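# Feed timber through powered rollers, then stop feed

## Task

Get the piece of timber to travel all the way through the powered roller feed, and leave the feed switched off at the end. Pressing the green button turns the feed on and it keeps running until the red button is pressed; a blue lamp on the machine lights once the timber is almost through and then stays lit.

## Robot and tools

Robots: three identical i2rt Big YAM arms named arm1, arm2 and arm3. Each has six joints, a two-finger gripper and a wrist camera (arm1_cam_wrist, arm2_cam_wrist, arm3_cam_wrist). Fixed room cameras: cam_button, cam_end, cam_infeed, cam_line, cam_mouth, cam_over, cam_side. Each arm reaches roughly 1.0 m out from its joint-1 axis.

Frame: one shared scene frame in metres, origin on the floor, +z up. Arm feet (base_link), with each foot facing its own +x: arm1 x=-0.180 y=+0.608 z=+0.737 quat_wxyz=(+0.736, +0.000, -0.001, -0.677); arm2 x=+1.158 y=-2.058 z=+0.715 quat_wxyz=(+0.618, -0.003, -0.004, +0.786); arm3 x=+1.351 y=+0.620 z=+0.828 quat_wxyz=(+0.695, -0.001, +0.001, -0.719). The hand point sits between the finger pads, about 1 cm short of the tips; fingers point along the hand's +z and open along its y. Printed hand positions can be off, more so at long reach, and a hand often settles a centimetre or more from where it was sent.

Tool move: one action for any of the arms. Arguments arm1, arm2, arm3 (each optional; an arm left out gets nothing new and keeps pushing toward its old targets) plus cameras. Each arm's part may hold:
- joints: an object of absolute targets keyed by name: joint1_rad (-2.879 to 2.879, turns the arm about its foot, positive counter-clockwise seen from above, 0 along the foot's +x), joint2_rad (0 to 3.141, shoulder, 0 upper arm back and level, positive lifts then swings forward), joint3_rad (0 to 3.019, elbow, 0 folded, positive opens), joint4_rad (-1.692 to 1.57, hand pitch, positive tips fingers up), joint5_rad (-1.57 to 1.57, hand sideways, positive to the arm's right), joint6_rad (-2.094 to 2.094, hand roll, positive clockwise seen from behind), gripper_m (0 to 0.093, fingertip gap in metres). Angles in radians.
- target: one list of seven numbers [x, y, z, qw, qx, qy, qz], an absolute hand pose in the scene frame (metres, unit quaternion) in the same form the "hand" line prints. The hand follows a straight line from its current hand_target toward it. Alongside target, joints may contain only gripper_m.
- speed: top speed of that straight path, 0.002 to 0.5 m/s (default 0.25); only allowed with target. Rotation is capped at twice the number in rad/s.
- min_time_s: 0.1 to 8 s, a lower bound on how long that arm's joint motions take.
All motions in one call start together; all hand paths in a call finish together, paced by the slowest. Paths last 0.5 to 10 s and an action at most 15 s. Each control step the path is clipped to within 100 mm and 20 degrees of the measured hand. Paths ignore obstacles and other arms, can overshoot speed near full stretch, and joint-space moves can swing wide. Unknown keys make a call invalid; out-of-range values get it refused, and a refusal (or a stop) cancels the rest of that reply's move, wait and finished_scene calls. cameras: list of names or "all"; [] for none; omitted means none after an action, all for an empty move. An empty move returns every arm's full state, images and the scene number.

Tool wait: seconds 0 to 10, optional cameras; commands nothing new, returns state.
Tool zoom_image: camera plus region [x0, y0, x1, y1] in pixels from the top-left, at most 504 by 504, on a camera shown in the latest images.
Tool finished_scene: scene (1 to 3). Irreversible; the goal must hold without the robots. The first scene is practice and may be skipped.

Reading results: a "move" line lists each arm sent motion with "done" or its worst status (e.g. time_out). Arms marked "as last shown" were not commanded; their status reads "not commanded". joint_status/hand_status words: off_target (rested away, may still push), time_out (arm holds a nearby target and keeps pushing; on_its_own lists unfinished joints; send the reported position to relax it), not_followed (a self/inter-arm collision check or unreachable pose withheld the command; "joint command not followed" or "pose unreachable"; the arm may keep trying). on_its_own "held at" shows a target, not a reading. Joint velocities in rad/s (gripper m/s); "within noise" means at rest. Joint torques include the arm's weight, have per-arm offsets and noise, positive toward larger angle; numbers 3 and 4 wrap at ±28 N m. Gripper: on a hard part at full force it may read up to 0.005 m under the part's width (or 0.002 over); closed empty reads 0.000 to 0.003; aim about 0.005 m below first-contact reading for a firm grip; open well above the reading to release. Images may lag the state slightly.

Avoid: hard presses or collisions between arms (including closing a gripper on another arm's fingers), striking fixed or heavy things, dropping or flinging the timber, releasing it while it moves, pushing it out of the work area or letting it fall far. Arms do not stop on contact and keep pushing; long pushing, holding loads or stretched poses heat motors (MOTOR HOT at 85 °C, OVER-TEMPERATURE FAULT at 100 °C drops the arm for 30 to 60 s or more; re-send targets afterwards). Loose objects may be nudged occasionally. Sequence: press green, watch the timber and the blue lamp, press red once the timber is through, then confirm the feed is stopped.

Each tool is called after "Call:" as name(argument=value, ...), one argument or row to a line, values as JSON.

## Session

Call:
move(
)

Scene clock: 0.00 s.
Joint torques (N m): no reading
Heat: arm1: hottest joint3_rad 27 °C; arm2: hottest joint2_rad 29 °C; arm3: hottest joint2_rad 30 °C.
Joint velocities: within noise
arm1.joint_positions: joint1_rad=+0.396 joint2_rad=+0.586 joint3_rad=+1.378 joint4_rad=-1.382 joint5_rad=-0.047 joint6_rad=+0.648 gripper_m=+0.09396
arm1.joint_status: not commanded
arm1.hand: x=-0.0730 y=+0.4188 z=+1.2686 quat_wxyz=(-0.465, -0.666, -0.577, +0.084) (m; scene frame)
arm1.hand_target: x=-0.0740 y=+0.4207 z=+1.2803 quat_wxyz=(-0.477, -0.661, -0.573, +0.086) (m; scene frame)
arm1.hand_status: not commanded
arm2.joint_positions: joint1_rad=+0.830 joint2_rad=+0.618 joint3_rad=+1.337 joint4_rad=-1.533 joint5_rad=-0.001 joint6_rad=-0.027 gripper_m=+0.09396
arm2.joint_status: not commanded
arm2.hand: x=+0.9688 y=-1.9580 z=+1.1899 quat_wxyz=(-0.099, +0.905, -0.218, -0.352) (m; scene frame)
arm2.hand_target: x=+0.9696 y=-1.9585 z=+1.1999 quat_wxyz=(-0.102, +0.900, -0.217, -0.363) (m; scene frame)
arm2.hand_status: not commanded
arm3.joint_positions: joint1_rad=+0.104 joint2_rad=+0.631 joint3_rad=+1.379 joint4_rad=-1.600 joint5_rad=-0.243 joint6_rad=-0.745 gripper_m=+0.09396
arm3.joint_status: not commanded
arm3.hand: x=+1.4072 y=+0.4278 z=+1.3132 quat_wxyz=(-0.252, -0.303, -0.880, +0.266) (m; scene frame)
arm3.hand_target: x=+1.4071 y=+0.4288 z=+1.3219 quat_wxyz=(-0.256, -0.300, -0.876, +0.275) (m; scene frame)
arm3.hand_status: not commanded
pictures: arm1_cam_wrist, arm2_cam_wrist, arm3_cam_wrist, cam_button, cam_end, cam_infeed, cam_line, cam_mouth, cam_over, cam_side
Images, in order (width x height): arm1_cam_wrist 672x504, arm2_cam_wrist 672x504, arm3_cam_wrist 672x504, cam_button 896x504, cam_end 896x504, cam_infeed 896x504, cam_line 896x504, cam_mouth 896x504, cam_over 896x504, cam_side 896x504.

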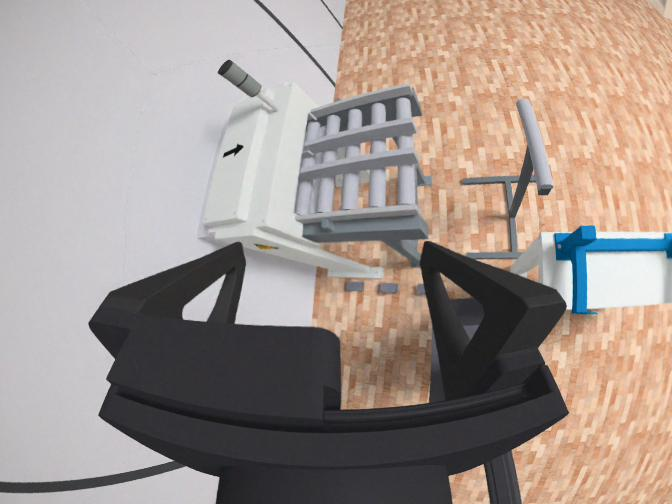

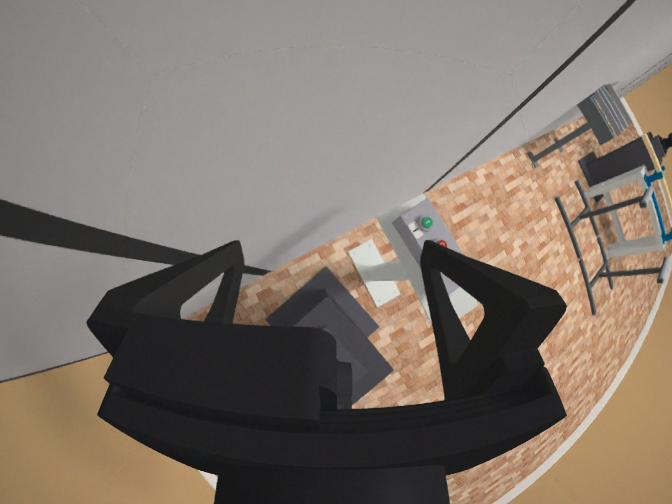

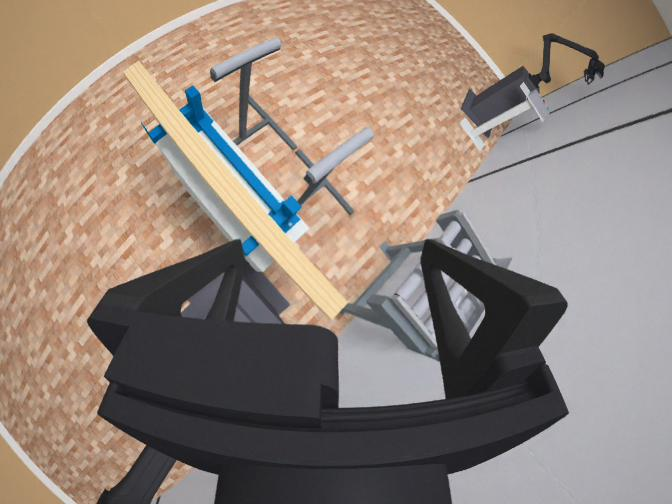

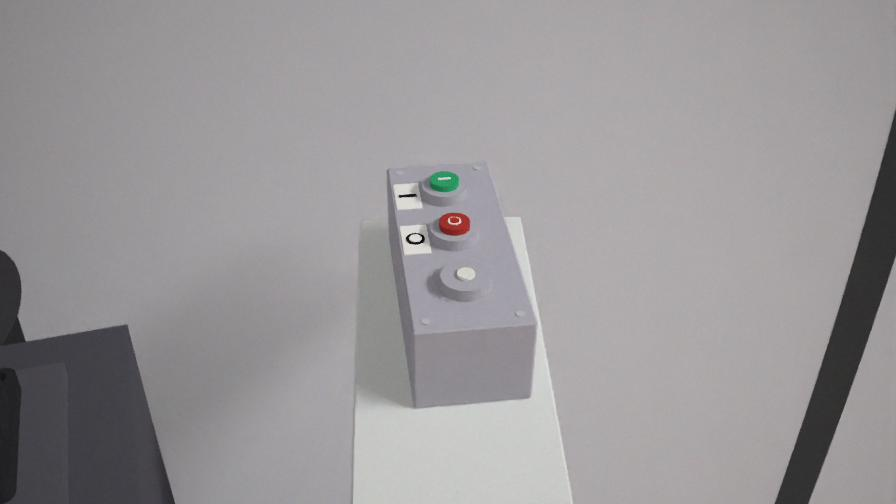

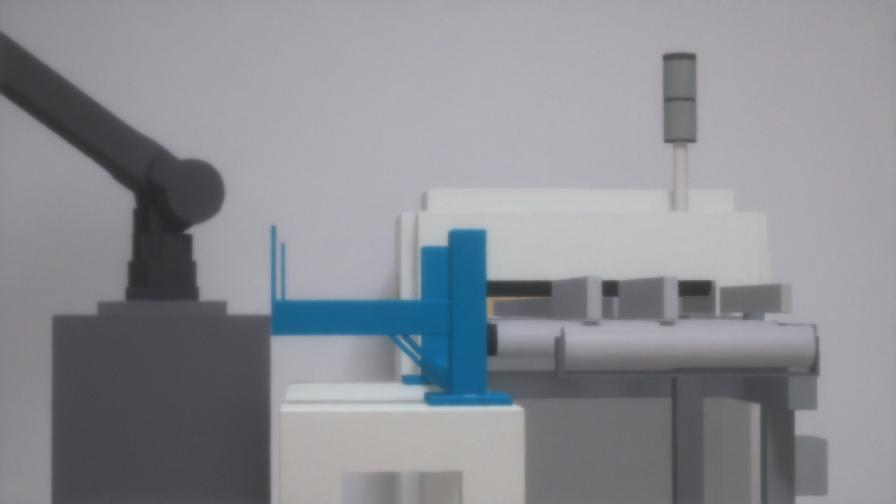

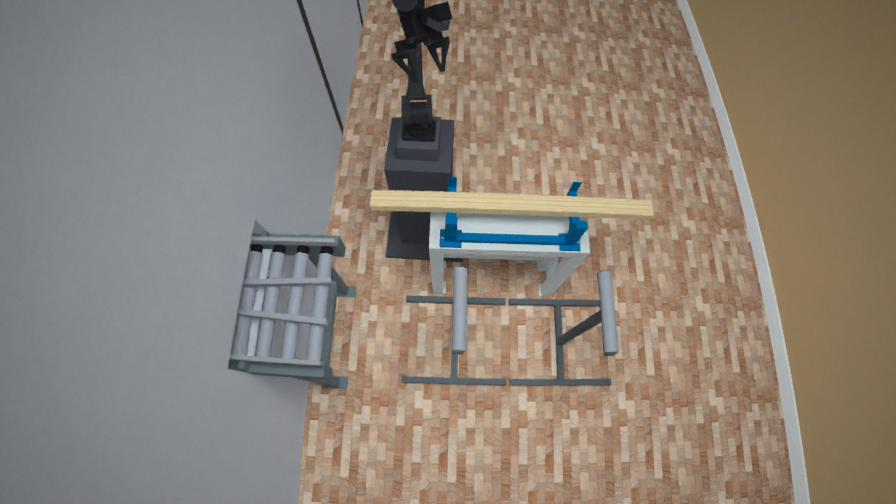

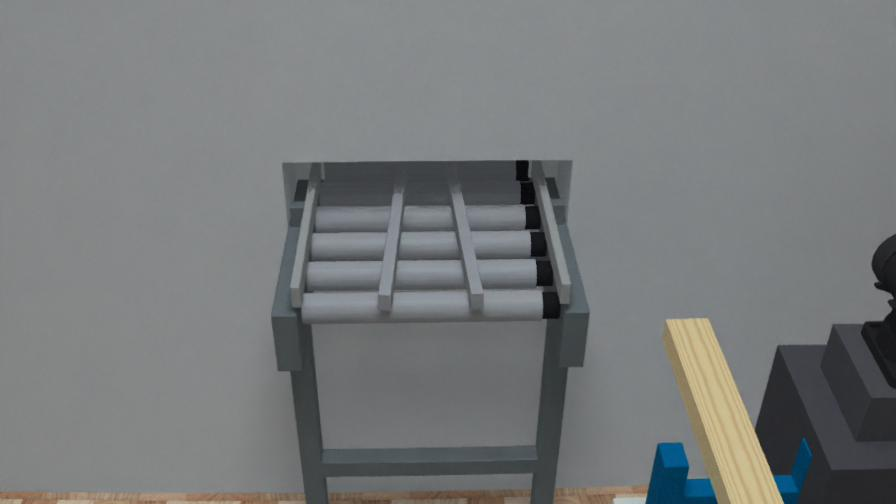

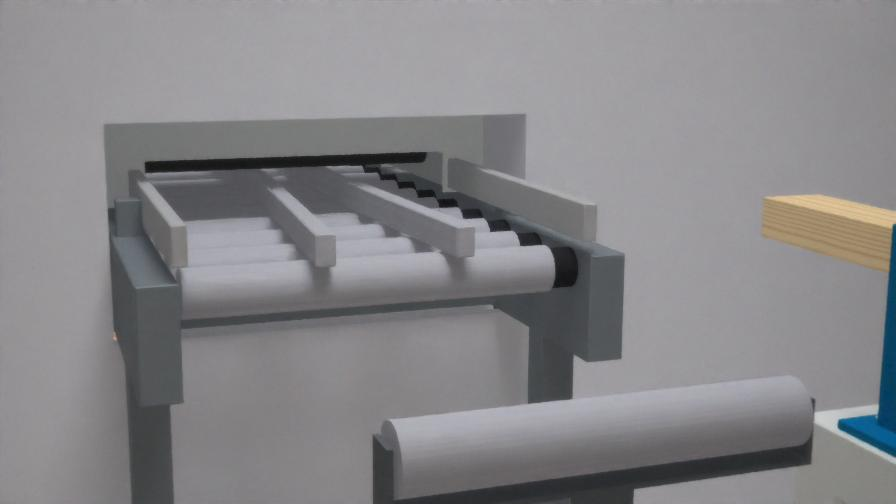

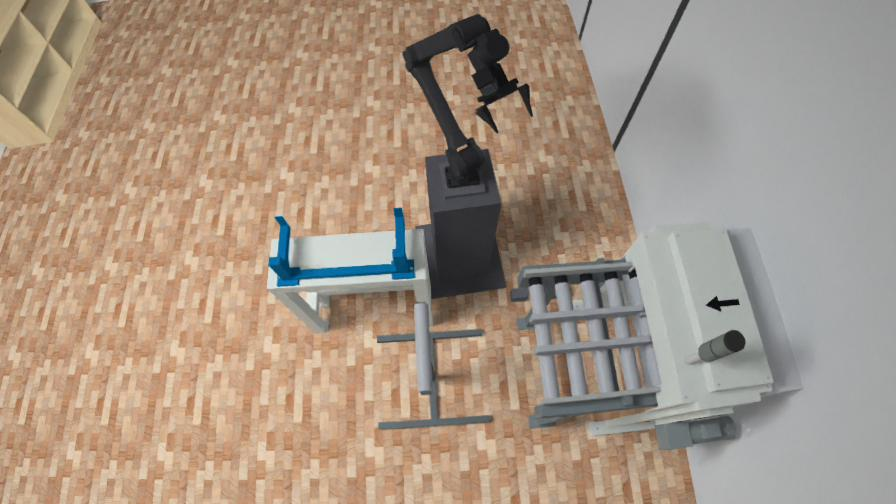

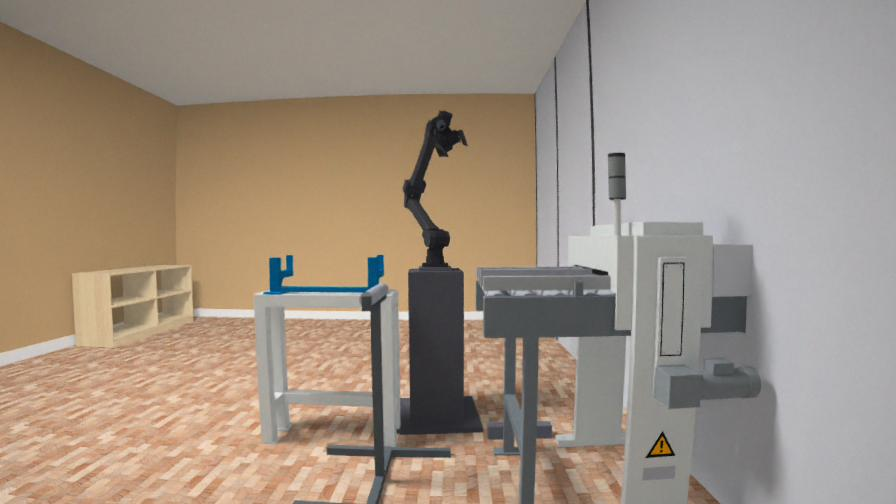

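Call:
move(
  arm2={"target": [0.958, -1.717, 0.87, 0, 0.707, -0.707, 0], "speed": 0.4, "joints": {"gripper_m": 0.0}},
  arm3={"target": [1.703, 0.357, 0.90, 0, 0, 1, 0], "speed": 0.4},
  cameras=["arm2_cam_wrist", "arm3_cam_wrist", "cam_infeed", "cam_button"],
)

Call:
zoom_image(
  camera="arm3_cam_wrist",
  region=[210, 130, 460, 330],
)

Call:
zoom_image(
  camera="cam_infeed",
  region=[360, 100, 680, 280],
)

Call:
zoom_image(
  camera="cam_button",
  region=[300, 80, 552, 280],
)

Scene clock: 7.03 s.
Joint torques (N m): arm1=[-0.67 2.37 9.31 2.14 0.06 -0.11] | arm2=[-1.2 -10.4 11.47 0.92 0.09 0.07] | arm3=[0.79 -9.88 9.59 0.92 -0.1 -0.18]
Heat: arm1: hottest joint3_rad 27 °C; arm2: hottest joint3_rad 30 °C; arm3: hottest joint2_rad 30 °C.
move: arm2 off_target; arm3 off_target
Joint velocities: within noise
arm1: as last shown
arm2.joint_positions: joint1_rad=+0.293 joint2_rad=+1.410 joint3_rad=+1.075 joint4_rad=-1.281 joint5_rad=-0.013 joint6_rad=+0.511 gripper_m=+0.00018
arm2.joint_status: all done
arm2.hand: x=+0.9635 y=-1.7337 z=+0.8560 quat_wxyz=(+0.008, +0.714, -0.700, +0.023) (m; scene frame)
arm2.hand_target: x=+0.9584 y=-1.7175 z=+0.8703 quat_wxyz=(+0.000, +0.707, -0.707, +0.000) (m; scene frame)
arm2.hand_status: off_target (0.022 m and 2.9 deg from the pose sent, 0.401 m and 74.9 deg at the start)
arm3.joint_positions: joint1_rad=+0.957 joint2_rad=+1.597 joint3_rad=+1.059 joint4_rad=-1.068 joint5_rad=+0.000 joint6_rad=-0.628 gripper_m=+0.09396
arm3.joint_status: not commanded
arm3.hand: x=+1.6843 y=+0.3667 z=+0.8906 quat_wxyz=(+0.016, -0.011, -1.000, -0.010) (m; scene frame)
arm3.hand_target: x=+1.7024 y=+0.3574 z=+0.9004 quat_wxyz=(+0.000, +0.000, -1.000, +0.000) (m; scene frame)
arm3.hand_status: off_target (0.023 m and 2.5 deg from the pose sent, 0.513 m and 56.8 deg at the start)
pictures: arm2_cam_wrist, arm3_cam_wrist, cam_button, cam_infeed
Images, in order (width x height): arm2_cam_wrist 672x504, arm3_cam_wrist 672x504, cam_button 896x504, cam_infeed 896x504.

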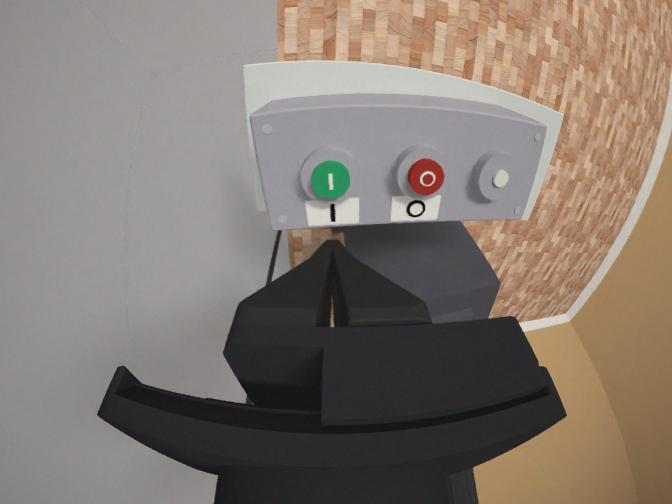

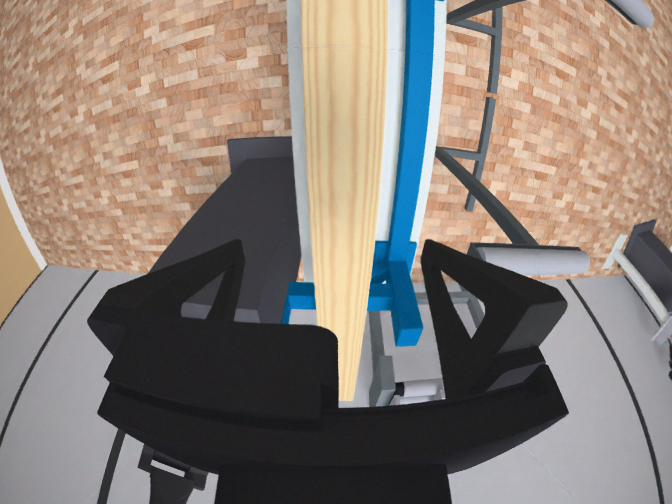

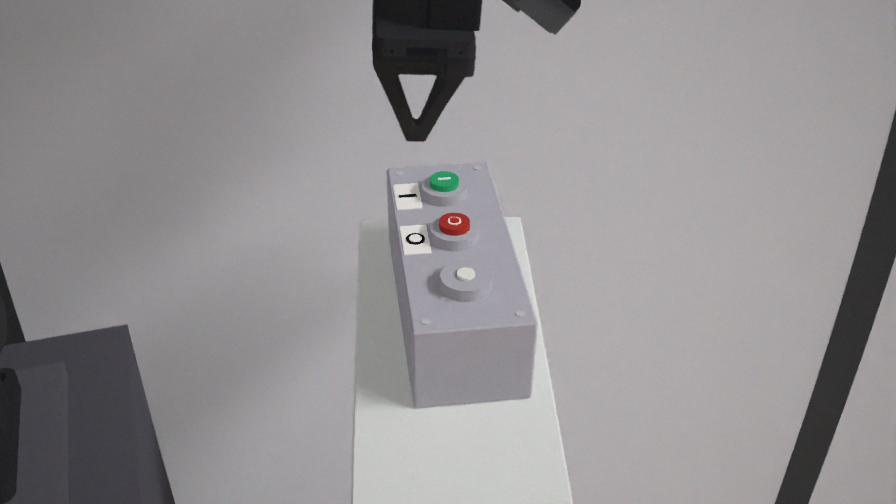

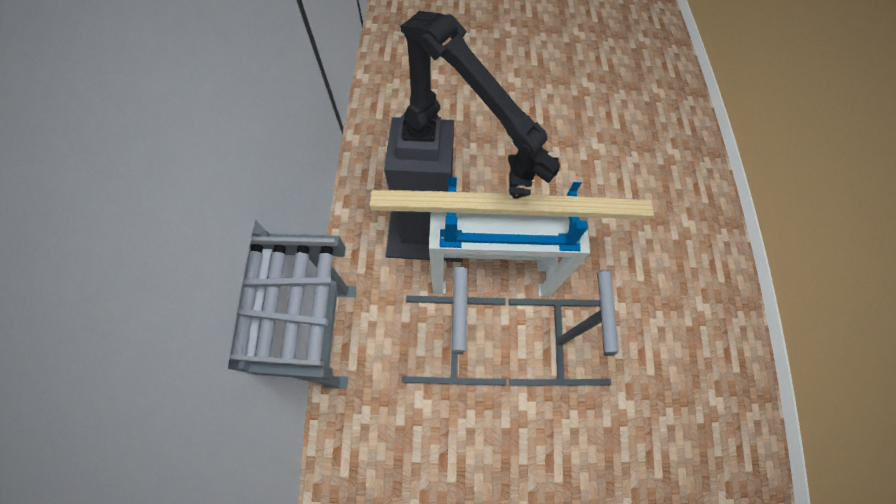

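Scaled by 2.016 from the camera's 672x504 image, which has a finer 960x720 frame.

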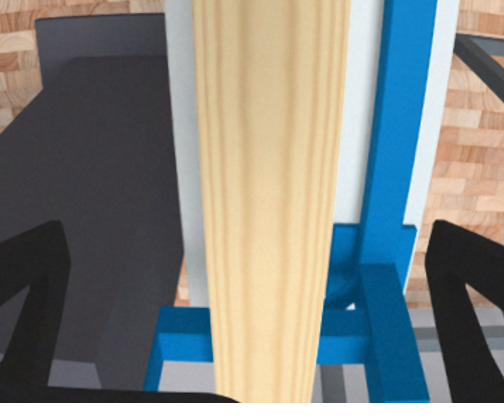

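Scaled by 1.575 from the camera's 896x504 image, which has a finer 1280x720 frame.

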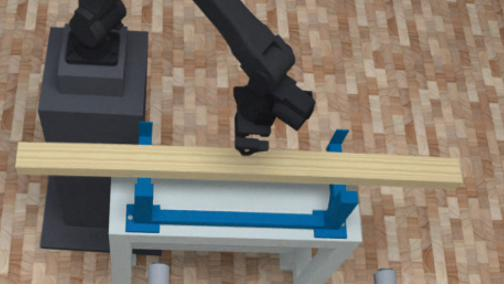

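Scaled by 2.000 from the camera's 896x504 image, which has a finer 1280x720 frame.

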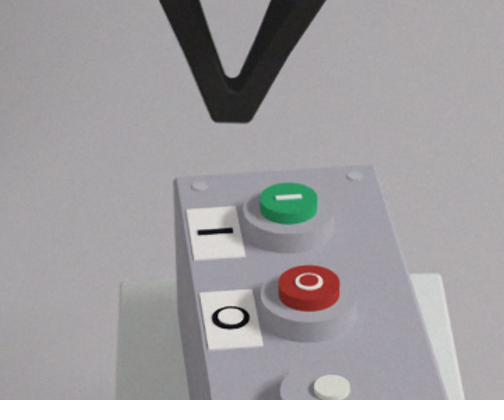

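Call:
move(
  arm2={"target": [0.9585, -1.716, 0.842, 0, 0.707, -0.707, 0], "speed": 0.15},
  arm3={"target": [1.699, 0.367, 0.798, 0, 0, 1, 0], "speed": 0.2},
  cameras=["arm2_cam_wrist", "arm3_cam_wrist", "cam_infeed", "cam_button"],
)

Call:
zoom_image(
  camera="arm3_cam_wrist",
  region=[210, 130, 460, 330],
)

Call:
zoom_image(
  camera="cam_infeed",
  region=[360, 100, 680, 280],
)

Call:
zoom_image(
  camera="cam_button",
  region=[300, 80, 552, 280],
)

Scene clock: 18.63 s.
Joint torques (N m): arm1=[-0.67 2.37 9.32 2.15 0.06 -0.11] | arm2=[-1.26 -9.58 8.39 1.2 0.1 0.08] | arm3=[1.38 -11.22 5.23 1.18 -0.1 -0.03]
Heat: arm1: hottest joint3_rad 28 °C; arm2: hottest joint3_rad 33 °C; arm3: hottest joint2_rad 30 °C.
move: arm2 done; arm3 done
Joint velocities: within noise
arm1: as last shown
arm2.joint_positions: joint1_rad=+0.292 joint2_rad=+1.426 joint3_rad=+1.064 joint4_rad=-1.209 joint5_rad=-0.013 joint6_rad=+0.512 gripper_m=+0.00018
arm2.joint_status: not commanded
arm2.hand: x=+0.9568 y=-1.7213 z=+0.8463 quat_wxyz=(+0.002, +0.713, -0.701, +0.000) (m; scene frame)
arm2.hand_target: x=+0.9586 y=-1.7161 z=+0.8420 quat_wxyz=(+0.000, +0.707, -0.707, +0.000) (m; scene frame)
arm2.hand_status: done (0.007 m and 1.0 deg from the pose sent, 0.023 m and 3.0 deg at the start)
arm3.joint_positions: joint1_rad=+0.966 joint2_rad=+1.748 joint3_rad=+0.976 joint4_rad=-0.793 joint5_rad=+0.000 joint6_rad=-0.628 gripper_m=+0.09396
arm3.joint_status: not commanded
arm3.hand: x=+1.6963 y=+0.3629 z=+0.8038 quat_wxyz=(-0.001, -0.006, -1.000, +0.002) (m; scene frame)
arm3.hand_target: x=+1.6988 y=+0.3672 z=+0.7981 quat_wxyz=(+0.000, +0.000, -1.000, +0.000) (m; scene frame)
arm3.hand_status: done (0.008 m and 0.7 deg from the pose sent, 0.094 m and 2.5 deg at the start)
pictures: arm2_cam_wrist, arm3_cam_wrist, cam_button, cam_infeed
Images, in order (width x height): arm2_cam_wrist 672x504, arm3_cam_wrist 672x504, cam_button 896x504, cam_infeed 896x504.

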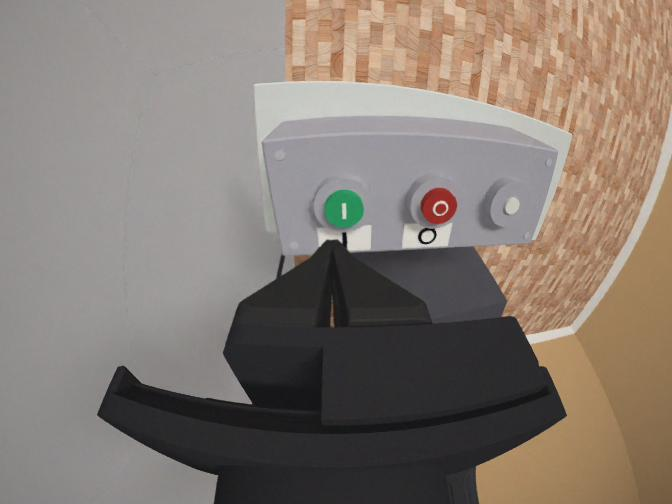

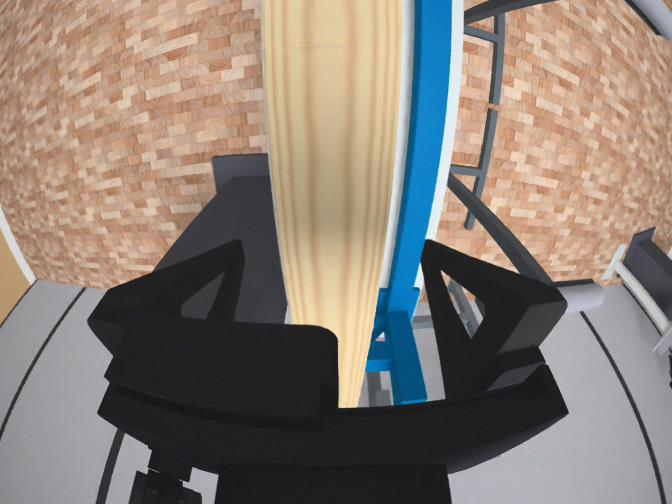

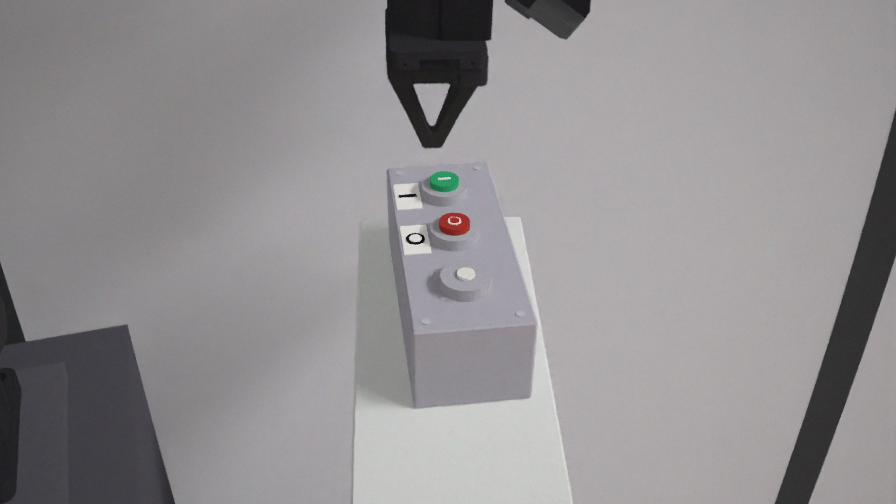

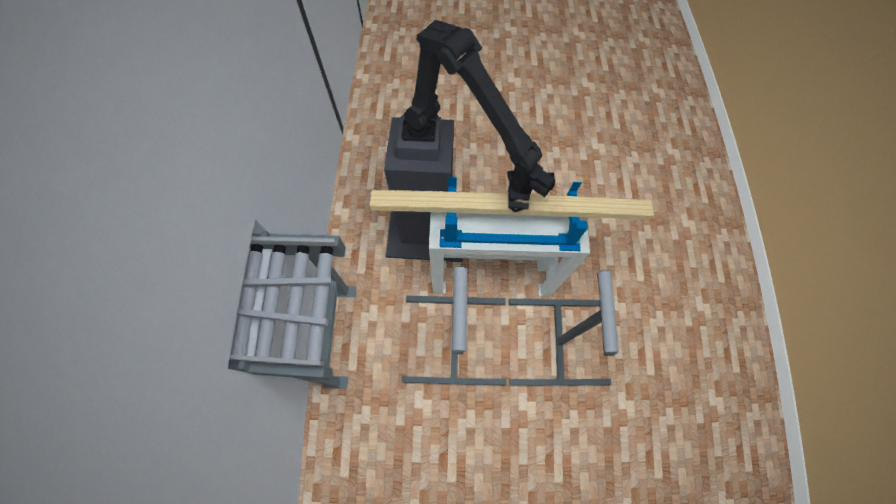

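Scaled by 2.016 from the camera's 672x504 image, which has a finer 960x720 frame.

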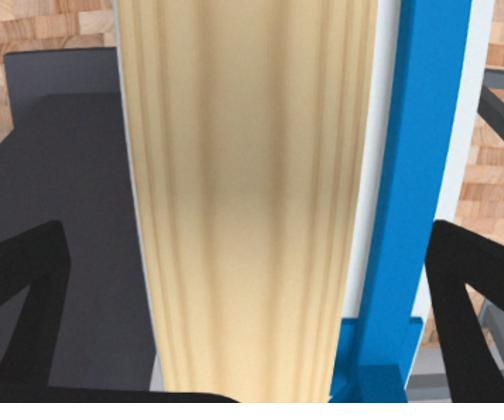

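Scaled by 1.575 from the camera's 896x504 image, which has a finer 1280x720 frame.

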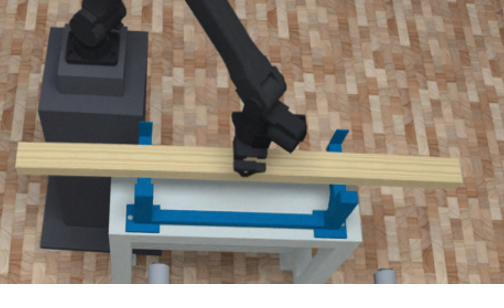

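Scaled by 2.000 from the camera's 896x504 image, which has a finer 1280x720 frame.

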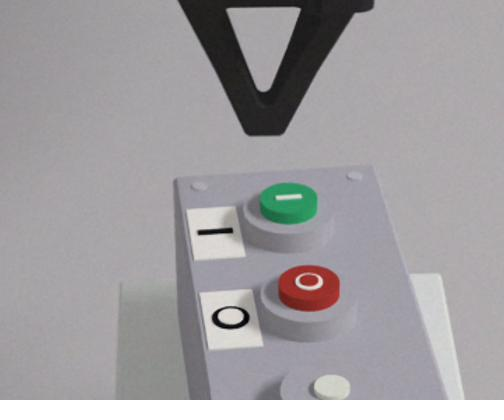

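Call:
move(
  arm3={"target": [1.698, 0.368, 0.757, 0, 0, 1, 0], "speed": 0.15},
)

Call:
move(
  arm3={"joints": {"gripper_m": 0.042}},
)

Call:
move(
  arm3={"target": [1.712, 0.339, 0.98, 0.050, 0, 0.998, -0.0373], "speed": 0.17},
  cameras=["arm3_cam_wrist", "cam_infeed", "cam_mouth"],
)

Scene clock: 27.77 s.
Joint torques (N m): arm1=[-0.62 2.37 9.31 2.14 0.06 -0.1] | arm2=[-1.14 -9.52 8.43 1.14 0.1 0.08] | arm3=[0.85 -11.69 4.66 1.21 -0.07 -0.02]
Heat: arm1: hottest joint3_rad 28 °C; arm2: hottest joint3_rad 33 °C; arm3: hottest joint2_rad 31 °C.
move: arm3 done
Joint velocities: within noise
arm1, arm2: as last shown
arm3.joint_positions: joint1_rad=+0.966 joint2_rad=+1.830 joint3_rad=+0.954 joint4_rad=-0.683 joint5_rad=+0.000 joint6_rad=-0.628 gripper_m=+0.09396
arm3.joint_status: not commanded
arm3.hand: x=+1.6972 y=+0.3621 z=+0.7645 quat_wxyz=(-0.003, -0.006, -1.000, +0.004) (m; scene frame)
arm3.hand_target: x=+1.6978 y=+0.3681 z=+0.7571 quat_wxyz=(+0.000, +0.000, -1.000, +0.000) (m; scene frame)
arm3.hand_status: done (0.010 m and 0.9 deg from the pose sent, 0.047 m and 0.7 deg at the start)
pictures: none

Scene clock: 28.37 s.
Joint torques (N m): arm1=[-0.62 2.37 9.32 2.14 0.07 -0.1] | arm2=[-1.08 -9.7 8.38 1.14 0.1 0.07] | arm3=[1.73 -11.11 4.6 1.26 -0.02 -0.02]
Heat: arm1: hottest joint3_rad 28 °C; arm2: hottest joint3_rad 33 °C; arm3: hottest joint2_rad 31 °C.
move: arm3 off_target
Joint velocities: within noise
arm1, arm2: as last shown
arm3.joint_positions: joint1_rad=+0.967 joint2_rad=+1.830 joint3_rad=+0.954 joint4_rad=-0.683 joint5_rad=-0.003 joint6_rad=-0.628 gripper_m=+0.06197
arm3.joint_status: gripper_m off_target (ended at +0.06200, target +0.04200)
arm3.hand: x=+1.6975 y=+0.3628 z=+0.7644 quat_wxyz=(-0.004, -0.006, -1.000, +0.002) (m; scene frame)
arm3.hand_target: x=+1.6978 y=+0.3679 z=+0.7571 quat_wxyz=(+0.000, +0.000, -1.000, +0.000) (m; scene frame)
arm3.hand_status: not commanded
pictures: none

Scene clock: 30.80 s.
Joint torques (N m): arm1=[-0.56 2.37 9.31 2.13 0.06 -0.1] | arm2=[-1.14 -9.41 8.36 1.22 0.11 0.06] | arm3=[-0.56 -14.74 13.79 0.47 -0.09 -0.14]
Heat: arm1: hottest joint3_rad 28 °C; arm2: hottest joint3_rad 33 °C; arm3: hottest joint2_rad 31 °C.
move: arm3 off_target
Joint velocities: within noise
arm1, arm2: as last shown
arm3.joint_positions: joint1_rad=+0.954 joint2_rad=+1.536 joint3_rad=+1.078 joint4_rad=-1.133 joint5_rad=+0.000 joint6_rad=-0.648 gripper_m=+0.06197
arm3.joint_status: not commanded
arm3.hand: x=+1.6801 y=+0.3688 z=+0.9212 quat_wxyz=(+0.009, -0.002, -1.000, -0.006) (m; scene frame)
arm3.hand_target: x=+1.7074 y=+0.3424 z=+0.9807 quat_wxyz=(-0.050, +0.000, -0.998, +0.038) (m; scene frame)
arm3.hand_status: off_target (0.073 m and 8.4 deg from the pose sent, 0.217 m and 6.6 deg at the start; pose on its path clipped on 13 of 73 steps)
pictures: arm3_cam_wrist, cam_infeed, cam_mouth
Images, in order (width x height): arm3_cam_wrist 672x504, cam_infeed 896x504, cam_mouth 896x504.

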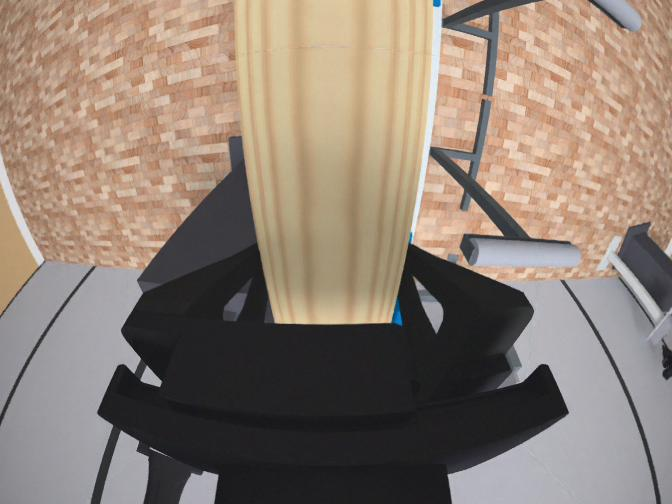

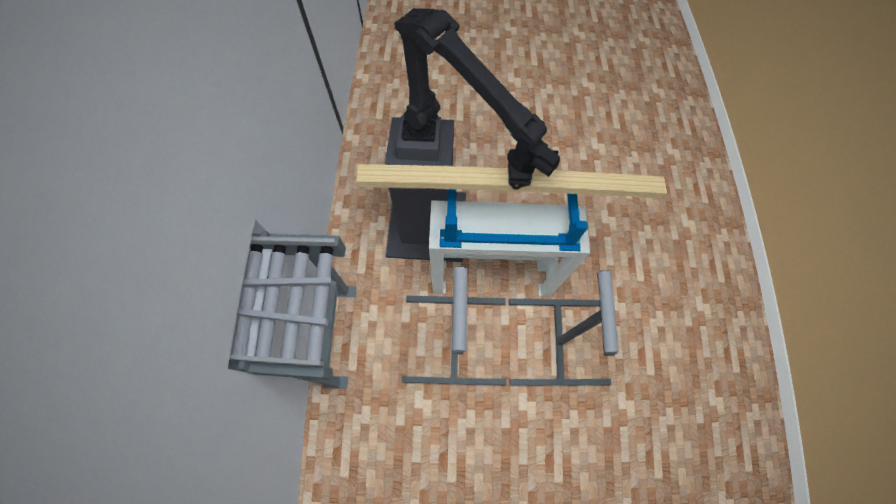

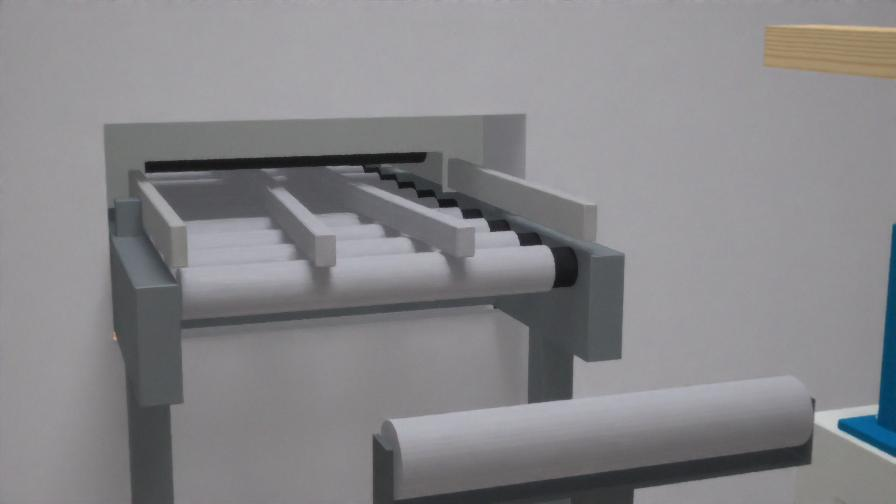

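Call:
move(
  arm3={"target": [1.530, -0.042, 0.985, 0.018, 0, 0.9972, -0.072], "speed": 0.22},
)

Call:
move(
  arm3={"target": [1.530, -0.034, 0.850, 0.018, 0, 0.9972, -0.072], "speed": 0.14},
  cameras=["arm3_cam_wrist", "cam_mouth", "cam_line"],
)

Call:
zoom_image(
  camera="cam_line",
  region=[280, 150, 600, 350],
)

Scene clock: 37.20 s.
Joint torques (N m): arm1=[-0.62 2.32 9.32 2.14 0.06 -0.11] | arm2=[-1.2 -9.47 8.35 1.21 0.1 0.06] | arm3=[0.03 -22.71 15.06 0.25 -0.14 -0.21]
Heat: arm1: hottest joint3_rad 29 °C; arm2: hottest joint3_rad 33 °C; arm3: hottest joint2_rad 31 °C.
move: arm3 off_target
Joint velocities: within noise
arm1, arm2: as last shown
arm3.joint_positions: joint1_rad=+0.298 joint2_rad=+2.114 joint3_rad=+1.873 joint4_rad=-1.335 joint5_rad=+0.004 joint6_rad=-1.293 gripper_m=+0.06197
arm3.joint_status: not commanded
arm3.hand: x=+1.5181 y=-0.0030 z=+0.9079 quat_wxyz=(+0.004, -0.007, -1.000, -0.002) (m; scene frame)
arm3.hand_target: x=+1.5279 y=-0.0339 z=+0.9860 quat_wxyz=(-0.018, +0.000, -0.997, +0.073) (m; scene frame)
arm3.hand_status: off_target (0.087 m and 8.9 deg from the pose sent, 0.442 m and 9.5 deg at the start; pose on its path clipped on 29 of 94 steps)
pictures: none

Scene clock: 38.97 s.
Joint torques (N m): arm1=[-0.62 2.43 9.31 2.14 0.06 -0.11] | arm2=[-1.08 -9.41 8.4 1.2 0.1 0.08] | arm3=[0.15 -24.7 8.24 1.28 -0.12 -0.18]
Heat: arm1: hottest joint3_rad 29 °C; arm2: hottest joint3_rad 33 °C; arm3: hottest joint2_rad 31 °C.
move: arm3 off_target
Joint velocities: within noise
arm1, arm2: as last shown
arm3.joint_positions: joint1_rad=+0.298 joint2_rad=+2.219 joint3_rad=+1.736 joint4_rad=-1.049 joint5_rad=+0.003 joint6_rad=-1.293 gripper_m=+0.06197
arm3.joint_status: not commanded
arm3.hand: x=+1.5198 y=-0.0098 z=+0.7934 quat_wxyz=(-0.002, -0.007, -1.000, +0.019) (m; scene frame)
arm3.hand_target: x=+1.5294 y=-0.0317 z=+0.8498 quat_wxyz=(-0.018, +0.000, -0.997, +0.072) (m; scene frame)
arm3.hand_status: off_target (0.062 m and 6.4 deg from the pose sent, 0.067 m and 8.9 deg at the start)
pictures: arm3_cam_wrist, cam_line, cam_mouth
Images, in order (width x height): arm3_cam_wrist 672x504, cam_line 896x504, cam_mouth 896x504.

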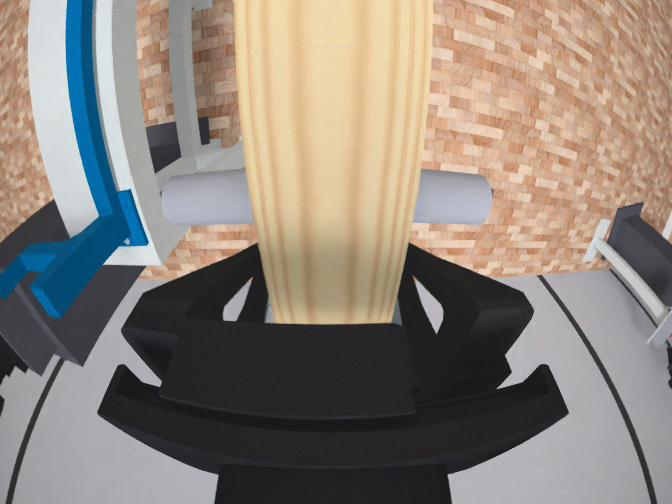

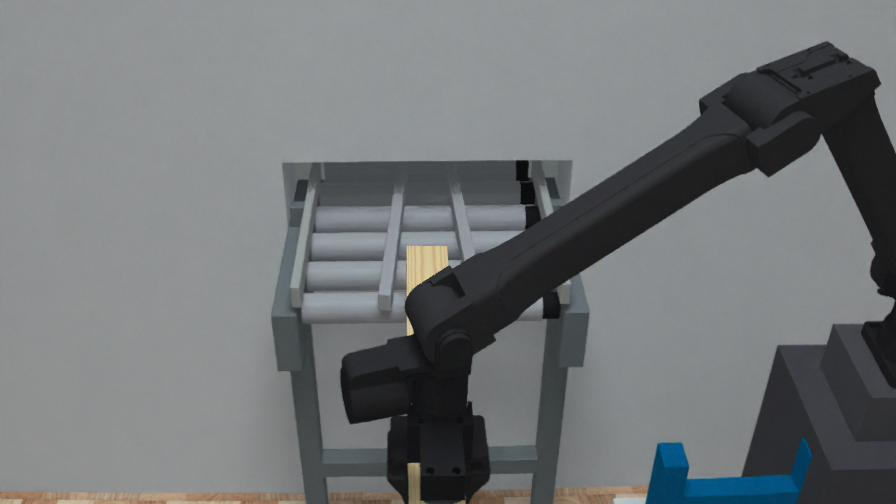

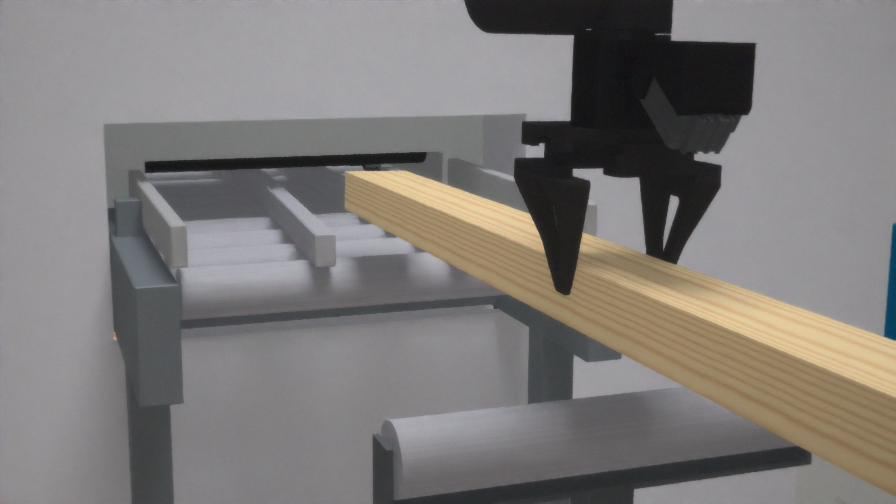

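Scaled by 1.575 from the camera's 896x504 image, which has a finer 1280x720 frame.

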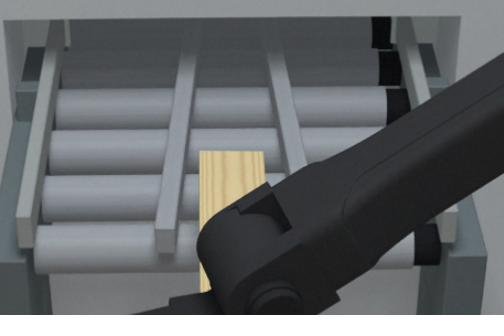

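Call:
move(
  arm3={"target": [1.480, -0.034, 0.790, 0.015, 0, 0.9973, -0.072], "speed": 0.12},
  cameras=["cam_mouth", "cam_line"],
)

Call:
zoom_image(
  camera="cam_line",
  region=[280, 150, 600, 350],
)

Scene clock: 43.50 s.
Joint torques (N m): arm1=[-0.67 2.37 9.31 2.15 0.06 -0.11] | arm2=[-1.08 -9.58 8.4 1.17 0.1 0.07] | arm3=[-0.73 -23.41 7.88 1.2 -0.45 -0.2]
Heat: arm1: hottest joint3_rad 29 °C; arm2: hottest joint3_rad 33 °C; arm3: hottest joint2_rad 32 °C.
move: arm3 off_target
Joint velocities: within noise
arm1.joint_positions: joint1_rad=+0.396 joint2_rad=+0.586 joint3_rad=+1.378 joint4_rad=-1.382 joint5_rad=-0.047 joint6_rad=+0.648 gripper_m=+0.09396
arm1.joint_status: not commanded
arm1.hand: x=-0.0730 y=+0.4188 z=+1.2686 quat_wxyz=(-0.465, -0.666, -0.577, +0.084) (m; scene frame)
arm1.hand_target: x=-0.0740 y=+0.4207 z=+1.2803 quat_wxyz=(-0.477, -0.661, -0.573, +0.086) (m; scene frame)
arm1.hand_status: not commanded
arm2: as last shown
arm3.joint_positions: joint1_rad=+0.228 joint2_rad=+2.254 joint3_rad=+1.647 joint4_rad=-0.916 joint5_rad=+0.006 joint6_rad=-1.362 gripper_m=+0.06197
arm3.joint_status: not commanded
arm3.hand: x=+1.4720 y=-0.0072 z=+0.7431 quat_wxyz=(-0.001, -0.008, -1.000, +0.024) (m; scene frame)
arm3.hand_target: x=+1.4796 y=-0.0323 z=+0.7903 quat_wxyz=(-0.015, +0.000, -0.997, +0.072) (m; scene frame)
arm3.hand_status: off_target (0.055 m and 5.8 deg from the pose sent, 0.047 m and 6.3 deg at the start)
pictures: cam_line, cam_mouth
Images, in order (width x height): cam_line 896x504, cam_mouth 896x504.

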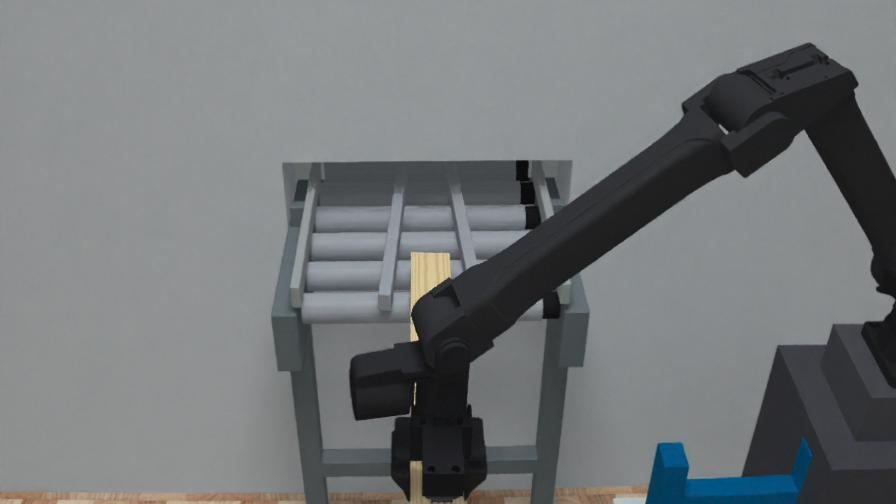

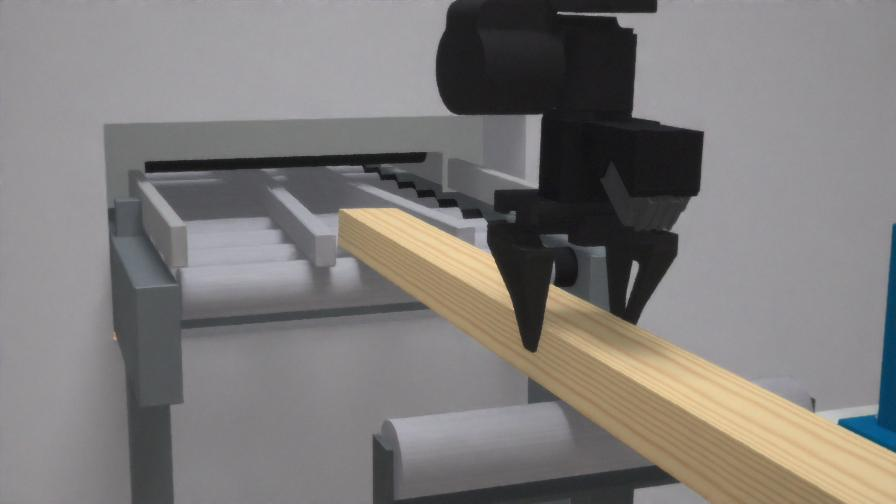

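Scaled by 1.575 from the camera's 896x504 image, which has a finer 1280x720 frame.

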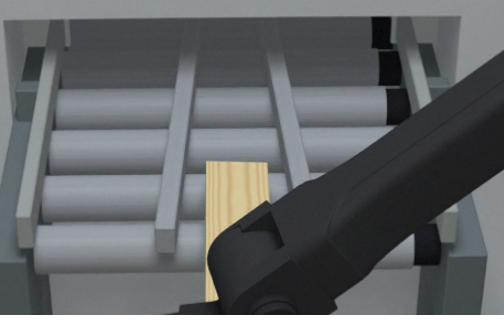

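Call:
move(
  arm3={"target": [1.350, -0.030, 0.763, 0.003, 0, 0.9984, -0.056], "speed": 0.12},
  cameras=["cam_mouth", "cam_line", "cam_infeed"],
)

Call:
zoom_image(
  camera="cam_line",
  region=[280, 150, 600, 350],
)

Scene clock: 48.07 s.
Joint torques (N m): arm1=[-0.67 2.37 9.32 2.15 0.06 -0.11] | arm2=[-1.32 -9.52 8.43 1.21 0.09 0.07] | arm3=[-2.32 -21.25 7.09 1.88 -0.12 -0.14]
Heat: arm1: hottest joint3_rad 29 °C; arm2: hottest joint3_rad 33 °C; arm3: hottest joint2_rad 33 °C.
move: arm3 off_target
Joint velocities: within noise
arm1, arm2: as last shown
arm3.joint_positions: joint1_rad=+0.059 joint2_rad=+2.245 joint3_rad=+1.613 joint4_rad=-0.907 joint5_rad=-0.004 joint6_rad=-1.559 gripper_m=+0.06197
arm3.joint_status: not commanded
arm3.hand: x=+1.3659 y=-0.0067 z=+0.7381 quat_wxyz=(-0.001, +0.006, -1.000, +0.016) (m; scene frame)
arm3.hand_target: x=+1.3497 y=-0.0288 z=+0.7637 quat_wxyz=(-0.002, +0.000, -0.998, +0.056) (m; scene frame)
arm3.hand_status: off_target (0.038 m and 4.7 deg from the pose sent, 0.126 m and 3.8 deg at the start)
pictures: cam_infeed, cam_line, cam_mouth
Images, in order (width x height): cam_infeed 896x504, cam_line 896x504, cam_mouth 896x504.

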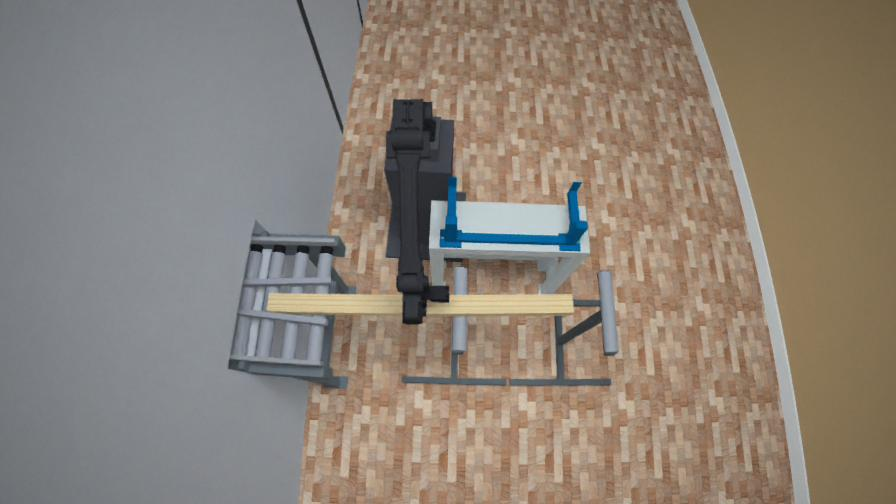

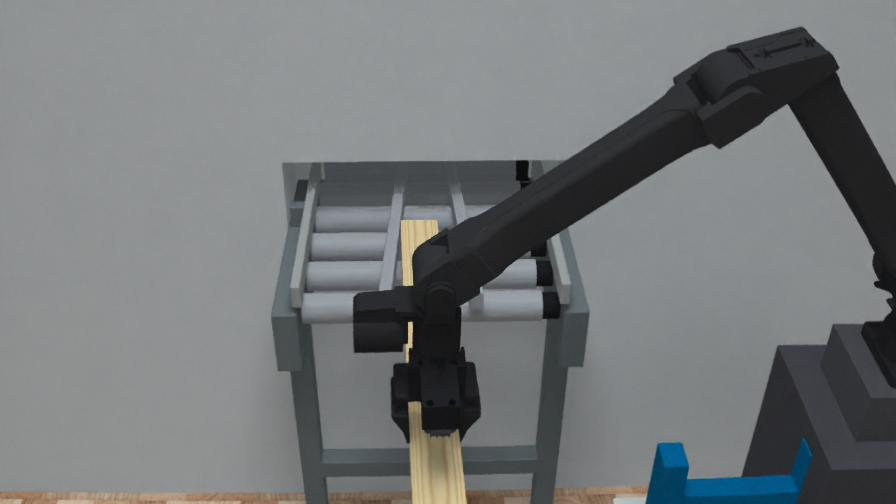

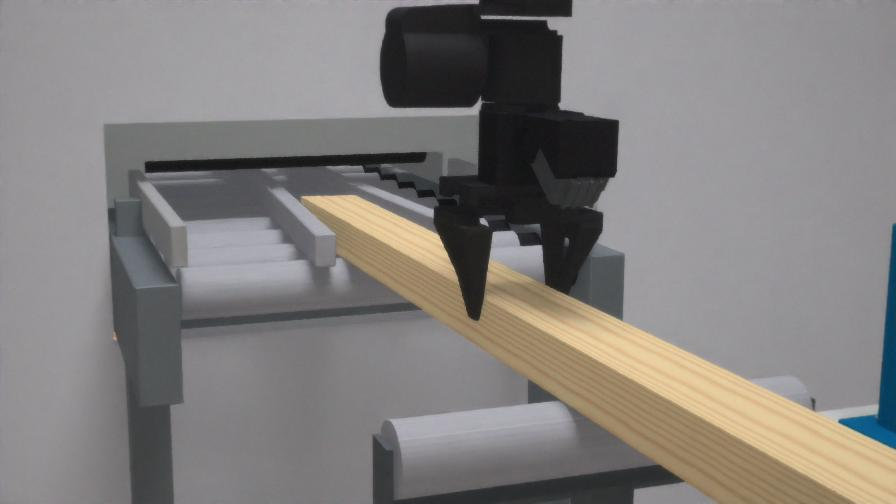

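Scaled by 1.575 from the camera's 896x504 image, which has a finer 1280x720 frame.

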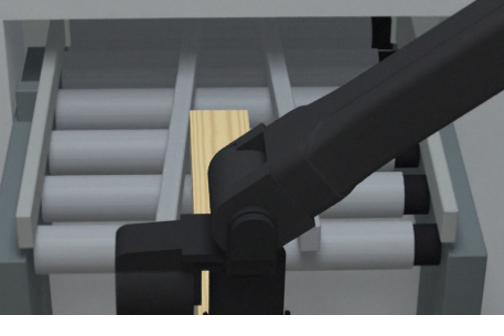

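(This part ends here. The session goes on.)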